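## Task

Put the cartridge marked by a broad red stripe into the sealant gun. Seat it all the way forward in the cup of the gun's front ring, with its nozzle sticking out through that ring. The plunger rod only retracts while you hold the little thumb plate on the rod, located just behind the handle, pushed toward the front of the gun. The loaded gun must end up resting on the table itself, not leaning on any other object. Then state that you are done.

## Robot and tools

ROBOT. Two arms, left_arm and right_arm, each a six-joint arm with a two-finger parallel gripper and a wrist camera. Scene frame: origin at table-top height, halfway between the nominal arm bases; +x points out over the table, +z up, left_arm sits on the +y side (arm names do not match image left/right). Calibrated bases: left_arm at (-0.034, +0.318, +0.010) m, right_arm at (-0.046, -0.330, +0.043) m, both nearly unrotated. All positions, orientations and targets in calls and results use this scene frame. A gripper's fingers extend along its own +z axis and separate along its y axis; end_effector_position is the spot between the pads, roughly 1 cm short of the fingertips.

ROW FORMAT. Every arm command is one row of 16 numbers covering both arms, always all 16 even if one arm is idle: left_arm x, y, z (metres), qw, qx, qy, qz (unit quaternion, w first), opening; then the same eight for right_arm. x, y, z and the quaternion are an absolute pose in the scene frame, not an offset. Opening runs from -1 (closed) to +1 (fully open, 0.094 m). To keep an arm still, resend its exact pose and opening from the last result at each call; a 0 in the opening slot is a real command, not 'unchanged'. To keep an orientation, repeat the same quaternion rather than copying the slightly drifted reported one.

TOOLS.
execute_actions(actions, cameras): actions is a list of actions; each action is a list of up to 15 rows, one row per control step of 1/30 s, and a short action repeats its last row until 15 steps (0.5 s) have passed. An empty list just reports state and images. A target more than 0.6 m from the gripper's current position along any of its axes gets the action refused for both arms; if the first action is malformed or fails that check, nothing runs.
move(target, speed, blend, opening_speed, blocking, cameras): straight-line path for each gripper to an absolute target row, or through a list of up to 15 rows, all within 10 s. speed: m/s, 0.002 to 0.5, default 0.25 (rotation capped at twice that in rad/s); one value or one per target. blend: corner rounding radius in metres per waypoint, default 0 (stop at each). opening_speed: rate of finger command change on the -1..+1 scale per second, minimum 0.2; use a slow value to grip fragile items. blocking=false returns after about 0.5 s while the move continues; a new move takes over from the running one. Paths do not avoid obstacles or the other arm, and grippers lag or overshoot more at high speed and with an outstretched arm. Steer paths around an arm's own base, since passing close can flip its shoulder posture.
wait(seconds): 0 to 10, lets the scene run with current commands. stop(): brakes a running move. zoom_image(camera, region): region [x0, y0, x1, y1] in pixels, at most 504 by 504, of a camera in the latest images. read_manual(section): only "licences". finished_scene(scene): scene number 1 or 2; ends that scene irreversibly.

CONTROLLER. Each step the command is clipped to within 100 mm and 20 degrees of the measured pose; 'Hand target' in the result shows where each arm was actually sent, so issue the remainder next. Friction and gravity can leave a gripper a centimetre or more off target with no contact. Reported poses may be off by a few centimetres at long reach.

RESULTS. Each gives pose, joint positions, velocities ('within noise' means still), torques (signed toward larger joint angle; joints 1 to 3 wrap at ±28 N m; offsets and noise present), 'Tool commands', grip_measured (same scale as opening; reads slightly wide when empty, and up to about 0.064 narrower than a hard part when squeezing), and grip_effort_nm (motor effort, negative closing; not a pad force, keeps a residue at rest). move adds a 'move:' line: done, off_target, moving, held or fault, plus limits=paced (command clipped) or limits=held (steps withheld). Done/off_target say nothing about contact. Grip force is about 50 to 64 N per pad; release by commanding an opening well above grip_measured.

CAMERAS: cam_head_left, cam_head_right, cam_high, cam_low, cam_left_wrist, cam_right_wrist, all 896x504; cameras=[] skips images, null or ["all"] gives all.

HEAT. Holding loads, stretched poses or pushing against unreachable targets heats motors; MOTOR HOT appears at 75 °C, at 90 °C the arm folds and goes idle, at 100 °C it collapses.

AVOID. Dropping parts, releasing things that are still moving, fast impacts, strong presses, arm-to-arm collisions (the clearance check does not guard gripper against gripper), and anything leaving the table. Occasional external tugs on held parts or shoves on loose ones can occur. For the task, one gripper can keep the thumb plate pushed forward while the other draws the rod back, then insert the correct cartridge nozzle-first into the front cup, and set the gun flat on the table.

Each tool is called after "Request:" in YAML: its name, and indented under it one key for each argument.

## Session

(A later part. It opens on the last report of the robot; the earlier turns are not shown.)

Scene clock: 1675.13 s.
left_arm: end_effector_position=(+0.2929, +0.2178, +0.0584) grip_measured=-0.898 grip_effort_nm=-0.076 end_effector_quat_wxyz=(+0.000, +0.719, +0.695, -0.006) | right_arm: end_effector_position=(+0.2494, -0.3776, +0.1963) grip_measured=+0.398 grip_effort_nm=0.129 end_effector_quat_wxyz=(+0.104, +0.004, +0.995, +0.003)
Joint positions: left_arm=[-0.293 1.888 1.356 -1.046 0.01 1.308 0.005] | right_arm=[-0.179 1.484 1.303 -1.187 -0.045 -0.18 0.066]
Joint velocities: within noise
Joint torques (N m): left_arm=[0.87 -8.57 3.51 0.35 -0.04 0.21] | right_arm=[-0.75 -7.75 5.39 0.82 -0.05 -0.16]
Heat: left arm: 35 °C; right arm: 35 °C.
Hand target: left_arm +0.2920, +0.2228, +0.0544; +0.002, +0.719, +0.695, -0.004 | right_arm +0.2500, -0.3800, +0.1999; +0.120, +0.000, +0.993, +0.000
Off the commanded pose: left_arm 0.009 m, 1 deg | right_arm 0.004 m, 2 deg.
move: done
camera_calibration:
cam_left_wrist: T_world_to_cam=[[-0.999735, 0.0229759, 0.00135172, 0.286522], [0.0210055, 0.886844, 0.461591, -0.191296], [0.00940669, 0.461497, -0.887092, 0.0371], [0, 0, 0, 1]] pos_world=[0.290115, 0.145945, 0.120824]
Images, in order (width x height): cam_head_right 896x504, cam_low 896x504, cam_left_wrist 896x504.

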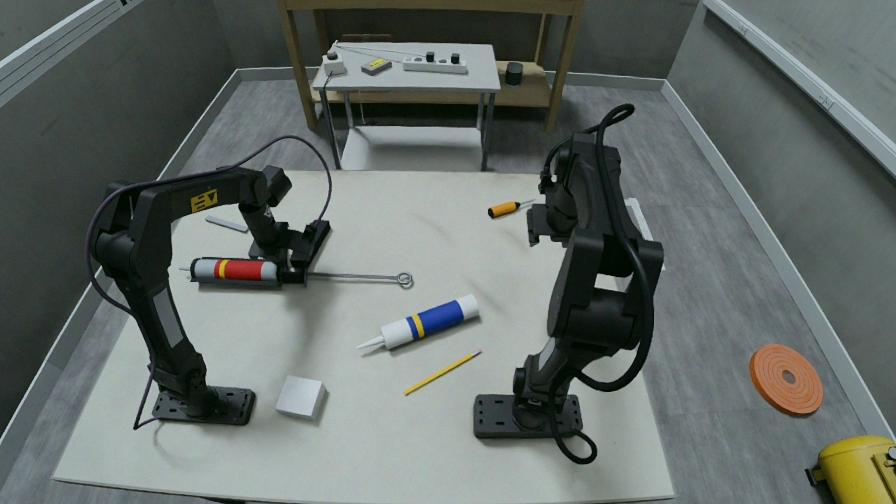

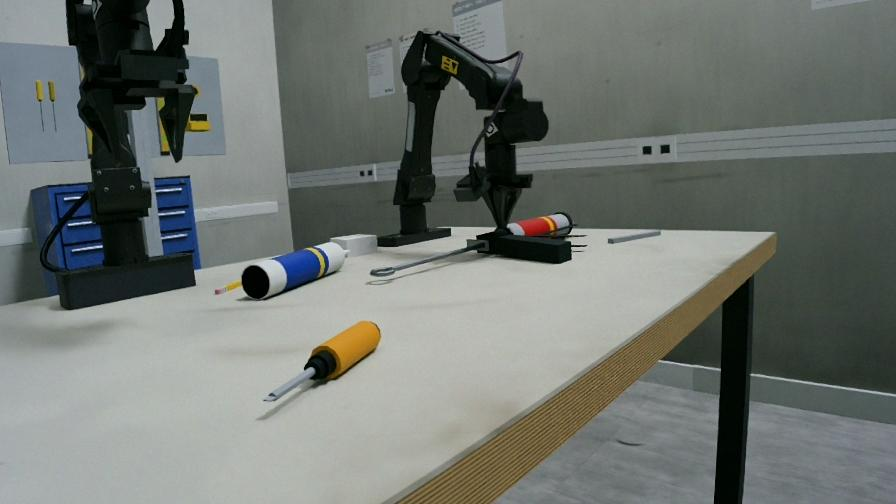

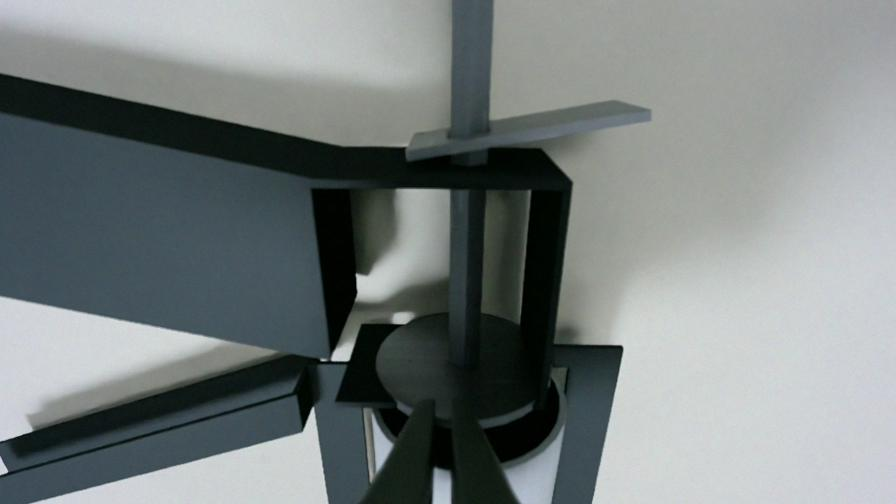

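Request:
move:
  target:
    - [0.293, 0.240, 0.054, 0.0, 0.7175, 0.6965, 0.0, -0.9, 0.25, -0.38, 0.20, 0.12, 0, 0.9927, 0, 0.4]
  speed: 0.03
  cameras: ["cam_left_wrist","cam_high","cam_head_right"]

Request:
zoom_image:
  camera: "cam_head_right"
  region: [240, 240, 320, 300]

Request:
zoom_image:
  camera: "cam_head_right"
  region: [170, 240, 250, 300]

Scene clock: 1701.47 s.
left_arm: end_effector_position=(+0.2947, +0.2222, +0.0582) grip_measured=-0.898 grip_effort_nm=-0.071 end_effector_quat_wxyz=(+0.015, +0.719, +0.694, -0.019) | right_arm: end_effector_position=(+0.2494, -0.3776, +0.1963) grip_measured=+0.398 grip_effort_nm=0.134 end_effector_quat_wxyz=(+0.104, +0.004, +0.995, +0.003)
Joint positions: left_arm=[-0.26 1.879 1.342 -1.029 0.048 1.345 0.005] | right_arm=[-0.179 1.484 1.303 -1.187 -0.045 -0.18 0.066]
Joint velocities: within noise
Joint torques (N m): left_arm=[1.99 -8.51 3.59 0.27 -0.4 0.19] | right_arm=[-0.75 -7.76 5.37 0.82 -0.05 -0.17]
Heat: left arm: 34 °C; right arm: 35 °C.
Hand target: left_arm +0.2931, +0.2391, +0.0544; +0.000, +0.717, +0.697, -0.001 | right_arm +0.2500, -0.3800, +0.1999; +0.120, +0.000, +0.993, +0.000
Off the commanded pose: left_arm 0.018 m, 3 deg | right_arm 0.004 m, 2 deg.
move: off_target (left_arm)
camera_calibration:
cam_left_wrist: T_world_to_cam=[[-0.99966, 0.0260139, -0.00190209, 0.287731], [0.022735, 0.904757, 0.425321, -0.197526], [0.0127852, 0.425133, -0.905041, 0.0430353], [0, 0, 0, 1]] pos_world=[0.291574, 0.152933, 0.123508]
Images, in order (width x height): cam_head_right 896x504, cam_high 896x504, cam_left_wrist 896x504.

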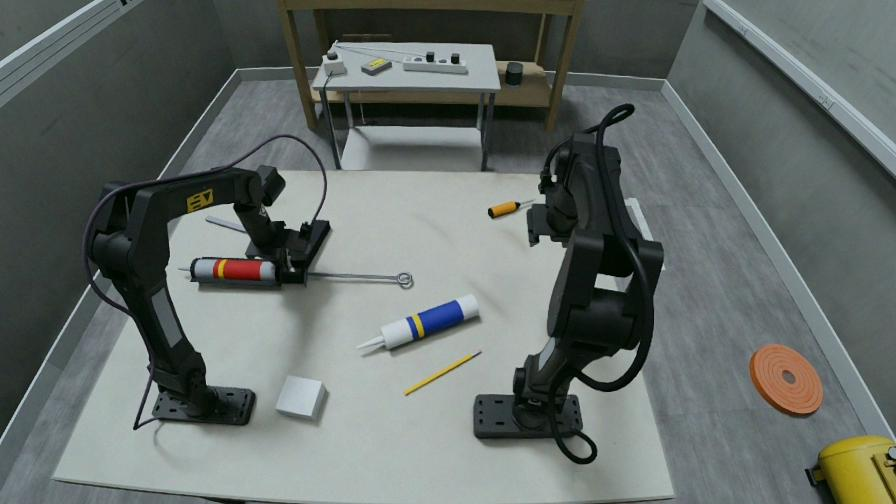

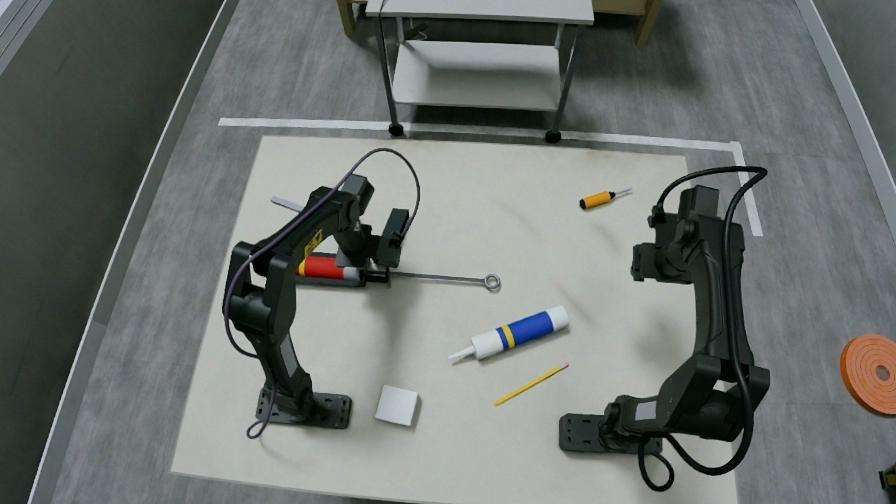

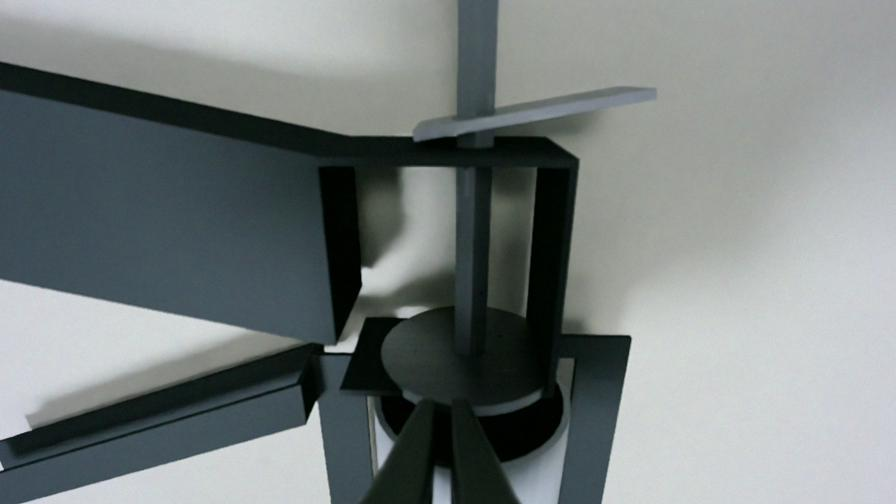

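Scaled by 6.300 from the camera's 896x504 image, which has a finer 1280x720 frame.

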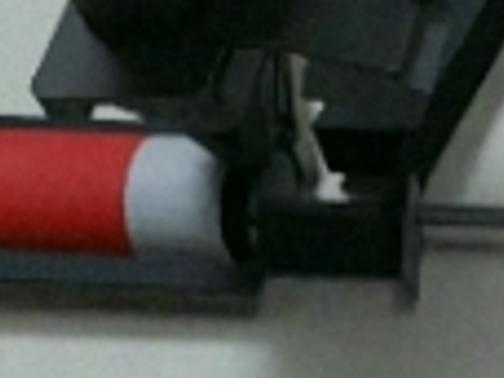

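Scaled by 6.300 from the camera's 896x504 image, which has a finer 1280x720 frame.

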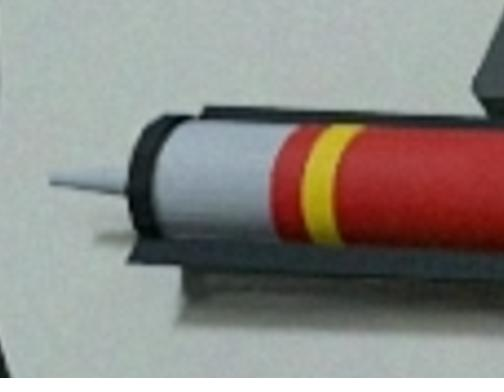

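Request:
move:
  target:
    - [0.292, 0.250, 0.053, 0.0, 0.7175, 0.6965, 0.0, -0.9, 0.25, -0.38, 0.20, 0.12, 0, 0.9927, 0, 0.4]
  speed: 0.03
  cameras: ["cam_left_wrist","cam_high","cam_head_right"]

Request:
zoom_image:
  camera: "cam_head_right"
  region: [240, 240, 320, 300]

Request:
zoom_image:
  camera: "cam_head_right"
  region: [170, 240, 250, 300]

Scene clock: 1712.50 s.
left_arm: end_effector_position=(+0.2946, +0.2275, +0.0578) grip_measured=-0.898 grip_effort_nm=-0.076 end_effector_quat_wxyz=(+0.023, +0.721, +0.692, -0.025) | right_arm: end_effector_position=(+0.2494, -0.3776, +0.1963) grip_measured=+0.398 grip_effort_nm=0.134 end_effector_quat_wxyz=(+0.104, +0.004, +0.995, +0.003)
Joint positions: left_arm=[-0.235 1.868 1.326 -1.016 0.066 1.374 0.005] | right_arm=[-0.179 1.484 1.303 -1.187 -0.045 -0.18 0.066]
Joint velocities: within noise
Joint torques (N m): left_arm=[2.26 -8.4 3.45 0.21 -0.59 0.19] | right_arm=[-0.75 -7.75 5.38 0.82 -0.06 -0.17]
Heat: left arm: 34 °C; right arm: 35 °C.
Hand target: left_arm +0.2915, +0.2490, +0.0531; -0.001, +0.718, +0.696, -0.002 | right_arm +0.2500, -0.3800, +0.1999; +0.120, +0.000, +0.993, +0.000
Off the commanded pose: left_arm 0.023 m, 4 deg | right_arm 0.004 m, 2 deg.
move: off_target (left_arm)
camera_calibration:
cam_left_wrist: T_world_to_cam=[[-0.999515, 0.0306587, -0.00552919, 0.286593], [0.0257428, 0.912768, 0.407666, -0.203824], [0.0175454, 0.407326, -0.913114, 0.0435045], [0, 0, 0, 1]] pos_world=[0.290938, 0.159537, 0.124401]
Images, in order (width x height): cam_head_right 896x504, cam_high 896x504, cam_left_wrist 896x504.

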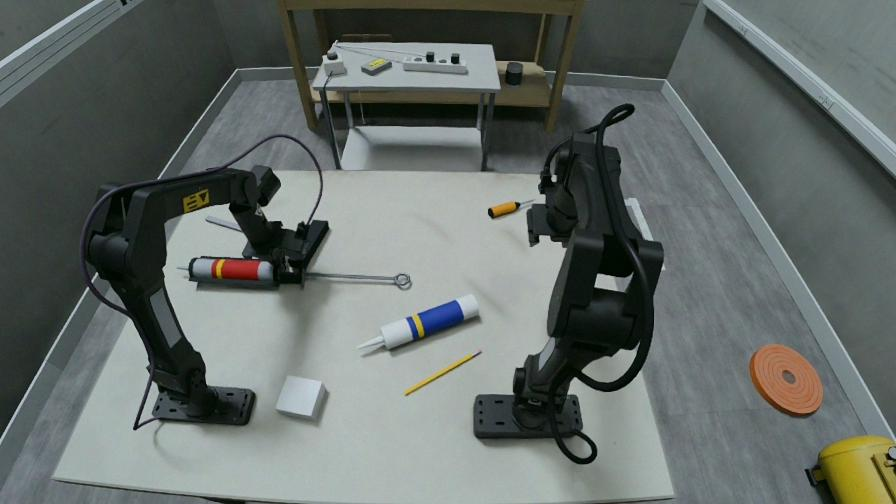

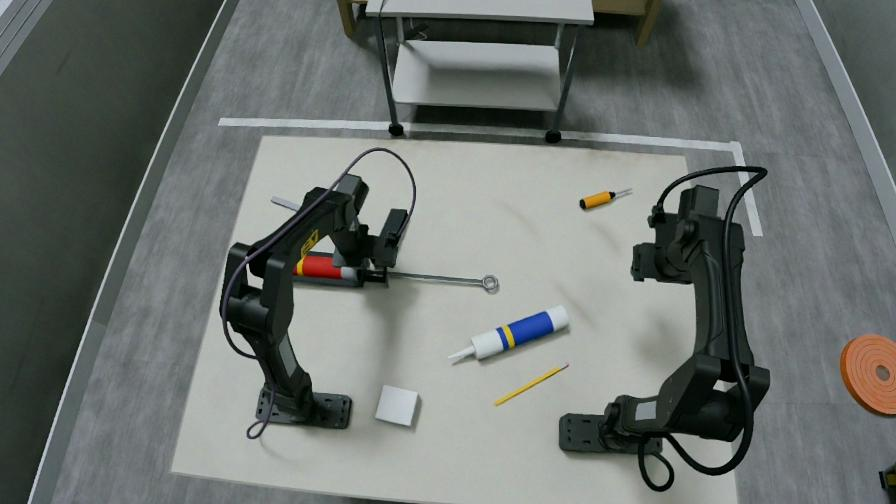

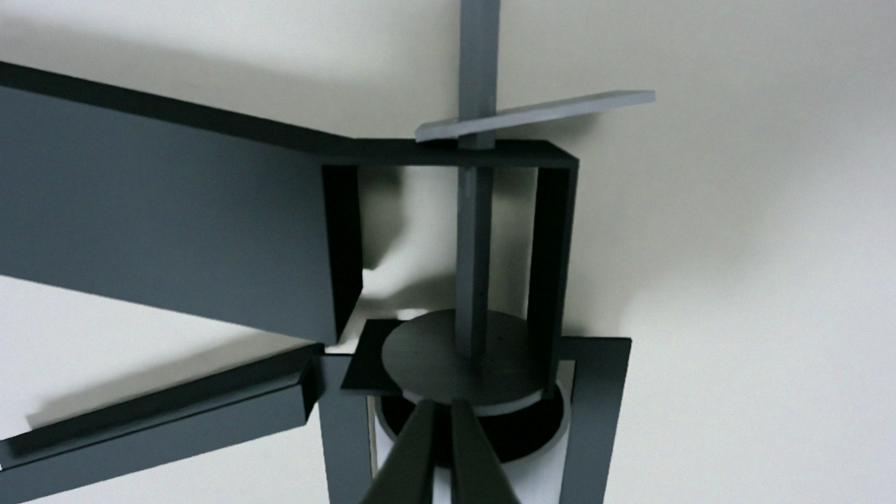

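Scaled by 6.300 from the camera's 896x504 image, which has a finer 1280x720 frame.

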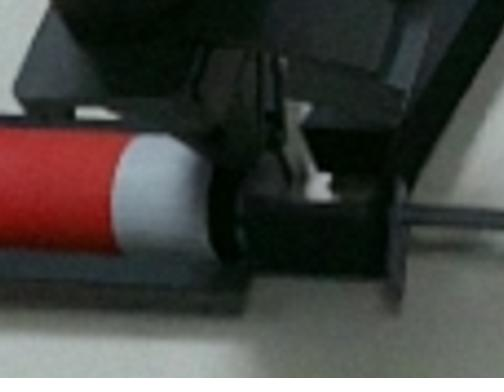

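Scaled by 6.300 from the camera's 896x504 image, which has a finer 1280x720 frame.

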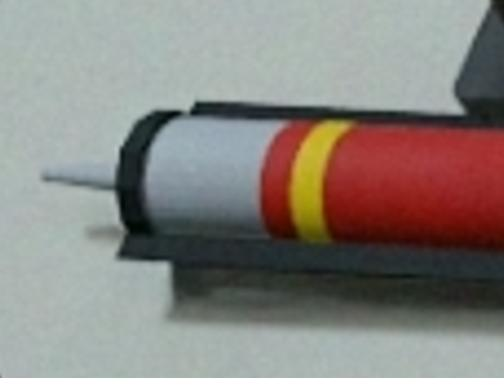

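Request:
move:
  target:
    - [0.292, 0.260, 0.053, 0.0, 0.7175, 0.6965, 0.0, -0.9, 0.25, -0.38, 0.20, 0.12, 0, 0.9927, 0, 0.4]
  speed: 0.03
  cameras: ["cam_left_wrist","cam_head_right"]

Request:
zoom_image:
  camera: "cam_head_right"
  region: [240, 240, 320, 300]

Request:
zoom_image:
  camera: "cam_head_right"
  region: [170, 240, 250, 300]

Scene clock: 1726.60 s.
left_arm: end_effector_position=(+0.2948, +0.2376, +0.0581) grip_measured=-0.898 grip_effort_nm=-0.071 end_effector_quat_wxyz=(+0.024, +0.720, +0.693, -0.026) | right_arm: end_effector_position=(+0.2494, -0.3776, +0.1963) grip_measured=+0.398 grip_effort_nm=0.134 end_effector_quat_wxyz=(+0.104, +0.004, +0.995, +0.003)
Joint positions: left_arm=[-0.204 1.86 1.316 -1.016 0.069 1.403 0.005] | right_arm=[-0.179 1.484 1.303 -1.187 -0.045 -0.18 0.066]
Joint velocities: within noise
Joint torques (N m): left_arm=[2.17 -8.2 3.45 0.23 -0.62 0.19] | right_arm=[-0.75 -7.75 5.35 0.82 -0.05 -0.17]
Heat: left arm: 33 °C; right arm: 35 °C.
Hand target: left_arm +0.2917, +0.2592, +0.0538; +0.000, +0.717, +0.697, -0.001 | right_arm +0.2500, -0.3800, +0.1999; +0.120, +0.000, +0.993, +0.000
Off the commanded pose: left_arm 0.023 m, 4 deg | right_arm 0.004 m, 2 deg.
move: off_target (left_arm)
camera_calibration:
cam_left_wrist: T_world_to_cam=[[-0.999562, 0.029076, -0.00543865, 0.286799], [0.0243808, 0.913933, 0.405131, -0.212871], [0.0167502, 0.404821, -0.914242, 0.0405132], [0, 0, 0, 1]] pos_world=[0.291185, 0.16981, 0.124839]
Images, in order (width x height): cam_head_right 896x504, cam_left_wrist 896x504.

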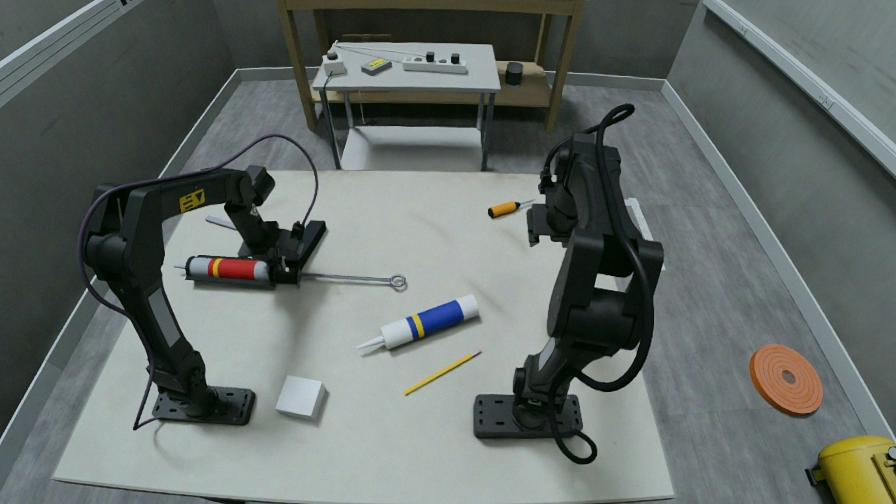

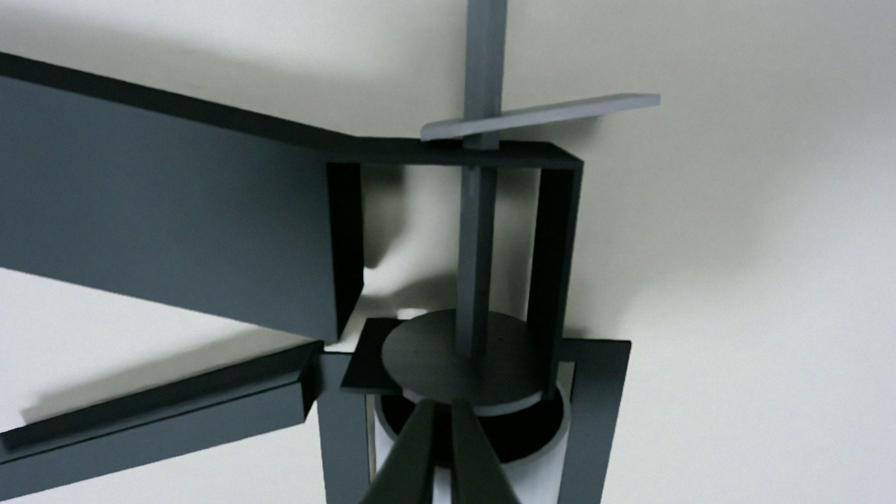

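Scaled by 6.300 from the camera's 896x504 image, which has a finer 1280x720 frame.

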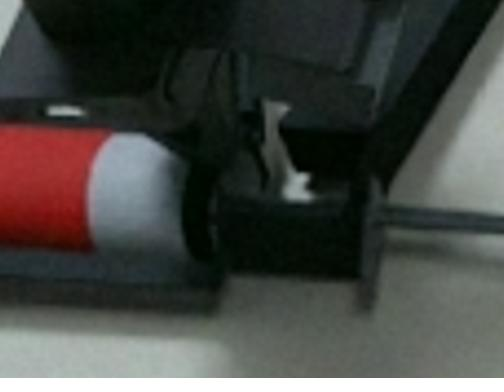

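Scaled by 6.300 from the camera's 896x504 image, which has a finer 1280x720 frame.

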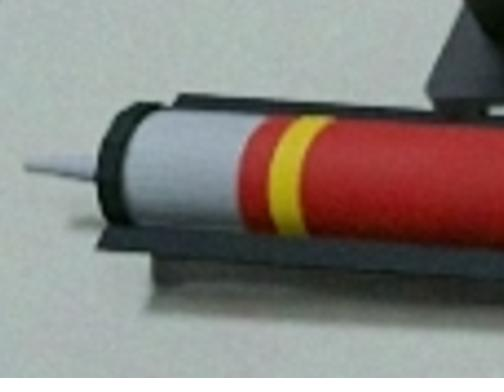

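Request:
move:
  target:
    - [0.292, 0.240, 0.060, 0.0, 0.7175, 0.6965, 0.0, -0.9, 0.25, -0.38, 0.20, 0.12, 0, 0.9927, 0, 0.4]
    - [0.292, 0.236, 0.16, 0.0, 0.7175, 0.6965, 0.0, -0.9, 0.25, -0.38, 0.20, 0.12, 0, 0.9927, 0, 0.4]
    - [0.26, 0.30, 0.24, 0.0, 0.7175, 0.6965, 0.0, -0.9, 0.25, -0.38, 0.20, 0.12, 0, 0.9927, 0, 0.4]
  speed: [0.05,0.1,0.15]

Request:
zoom_image:
  camera: "cam_high"
  region: [240, 180, 520, 310]

Request:
zoom_image:
  camera: "cam_low"
  region: [360, 180, 680, 290]

Scene clock: 1758.90 s.
left_arm: end_effector_position=(+0.2679, +0.3010, +0.2280) grip_measured=-0.898 grip_effort_nm=-0.066 end_effector_quat_wxyz=(+0.042, +0.713, +0.699, +0.039) | right_arm: end_effector_position=(+0.2494, -0.3776, +0.1963) grip_measured=+0.398 grip_effort_nm=0.134 end_effector_quat_wxyz=(+0.104, +0.004, +0.995, +0.003)
Joint positions: left_arm=[-0.059 1.632 1.726 -1.55 -0.001 1.53 0.005] | right_arm=[-0.179 1.484 1.303 -1.187 -0.045 -0.18 0.066]
Joint velocities: within noise
Joint torques (N m): left_arm=[0.28 -7.2 7.51 0.06 -0.06 0.15] | right_arm=[-0.76 -7.75 5.37 0.82 -0.05 -0.17]
Heat: left arm: 33 °C; right arm: 35 °C.
Hand target: left_arm +0.2620, +0.3032, +0.2386; +0.045, +0.716, +0.695, +0.045 | right_arm +0.2500, -0.3800, +0.1999; +0.120, +0.000, +0.993, +0.000
Off the commanded pose: left_arm 0.014 m, 7 deg | right_arm 0.004 m, 2 deg.
joint sent to its limit (left arm) — joint 4 (wrist pitch), lower limit. The joint targets are off in position and orientation.
move: off_target (left_arm)
camera_calibration:
cam_left_wrist: T_world_to_cam=[[-0.992505, 0.0103163, -0.121769, 0.289354], [-0.0473101, 0.886295, 0.460699, -0.324074], [0.112676, 0.463006, -0.879164, 0.119433], [0, 0, 0, 1]] pos_world=[0.258396, 0.228942, 0.289536]
cam_right_wrist: T_world_to_cam=[[-0.0217896, -0.999763, 0.000147437, -0.37176], [-0.977785, 0.0213414, 0.208521, 0.251055], [-0.208475, 0.00439944, -0.978018, 0.328242], [0, 0, 0, 1]] pos_world=[0.305807, -0.378474, 0.268731]

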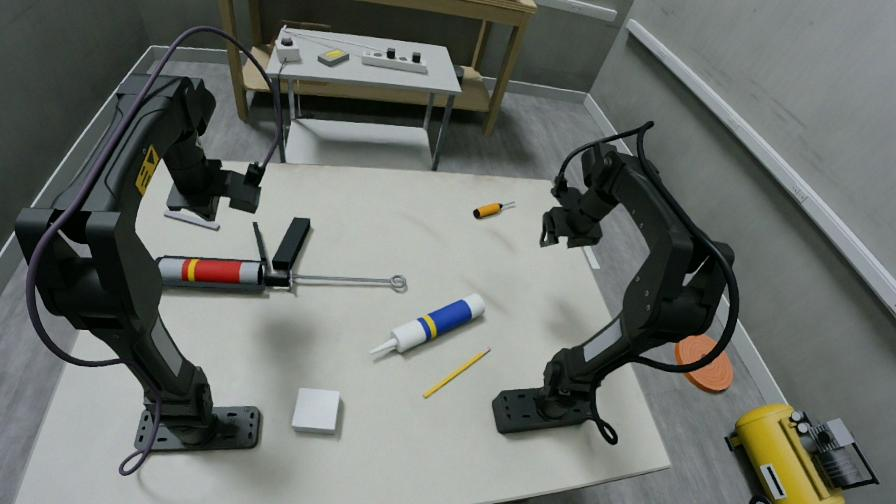

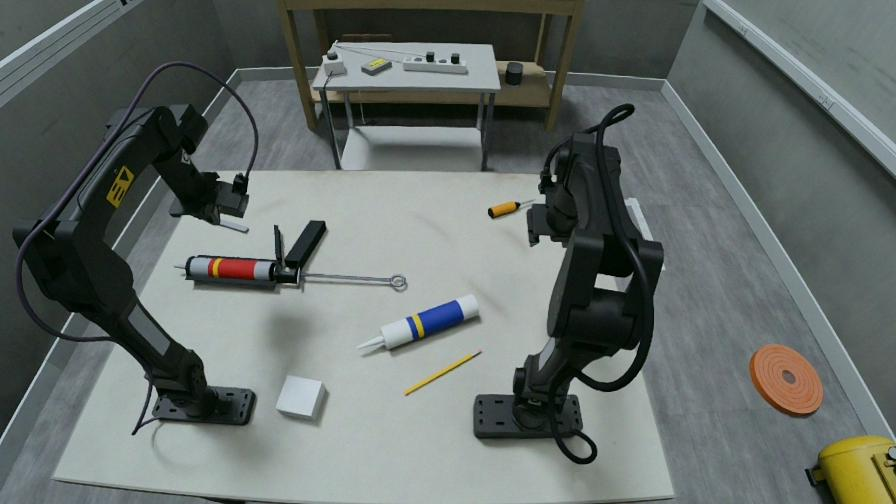

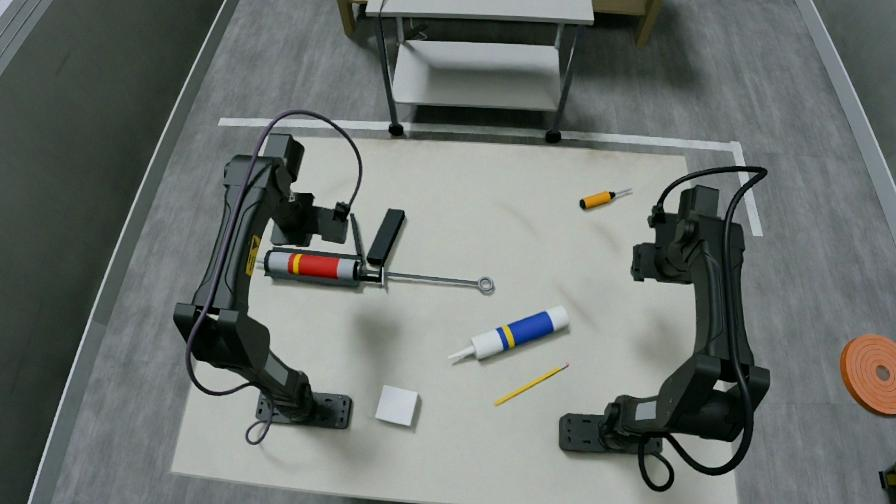

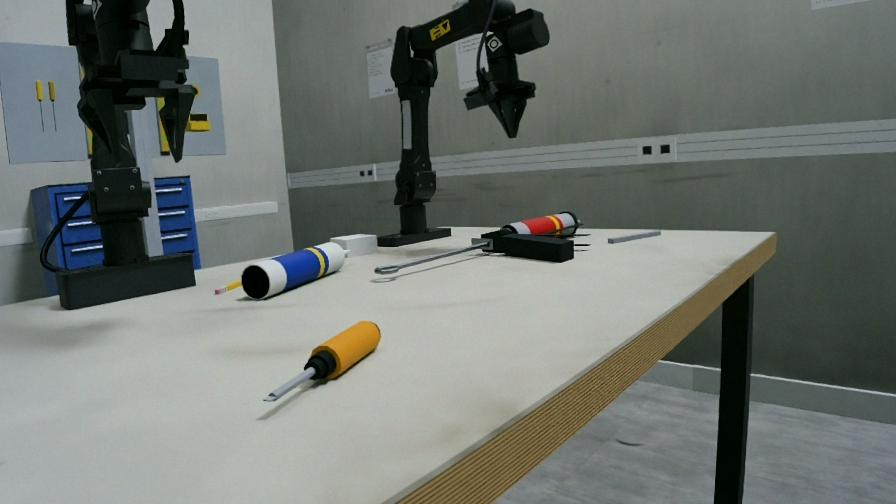

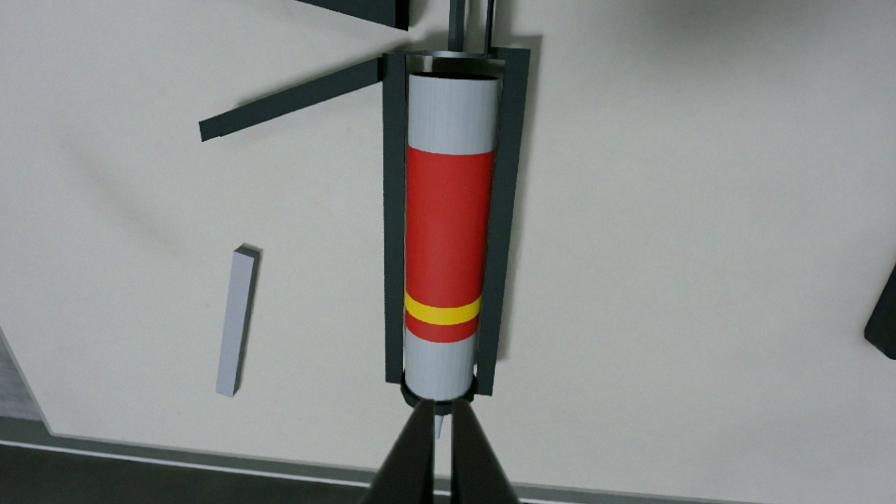

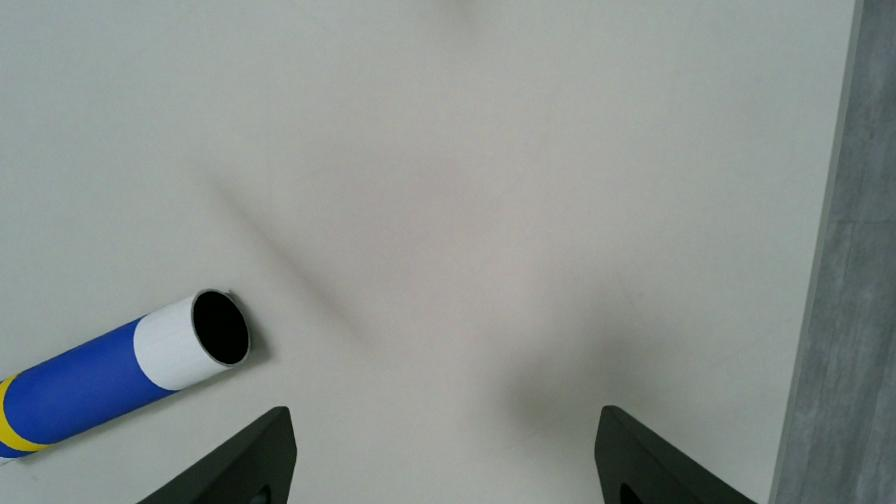

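Scaled by 1.800 from the camera's 896x504 image, which has a finer 1280x720 frame.

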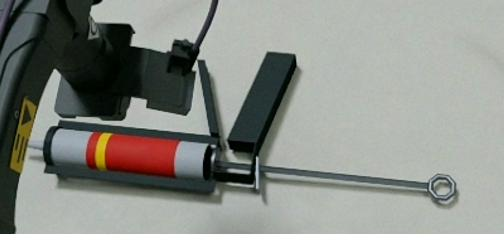

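Scaled by 1.575 from the camera's 896x504 image, which has a finer 1280x720 frame.

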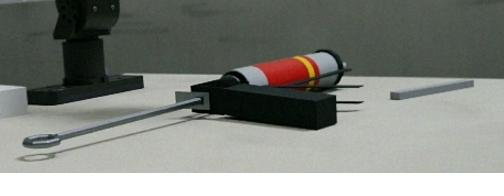

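The cartridge with the wide red band is loaded in the gun and pushed fully forward into the cup. Its nozzle is out through the ring. The gun lies on the table, not touching anything else. I am done.

Request:
finished_scene:
  scene: 2

The scene is finished: the task was done.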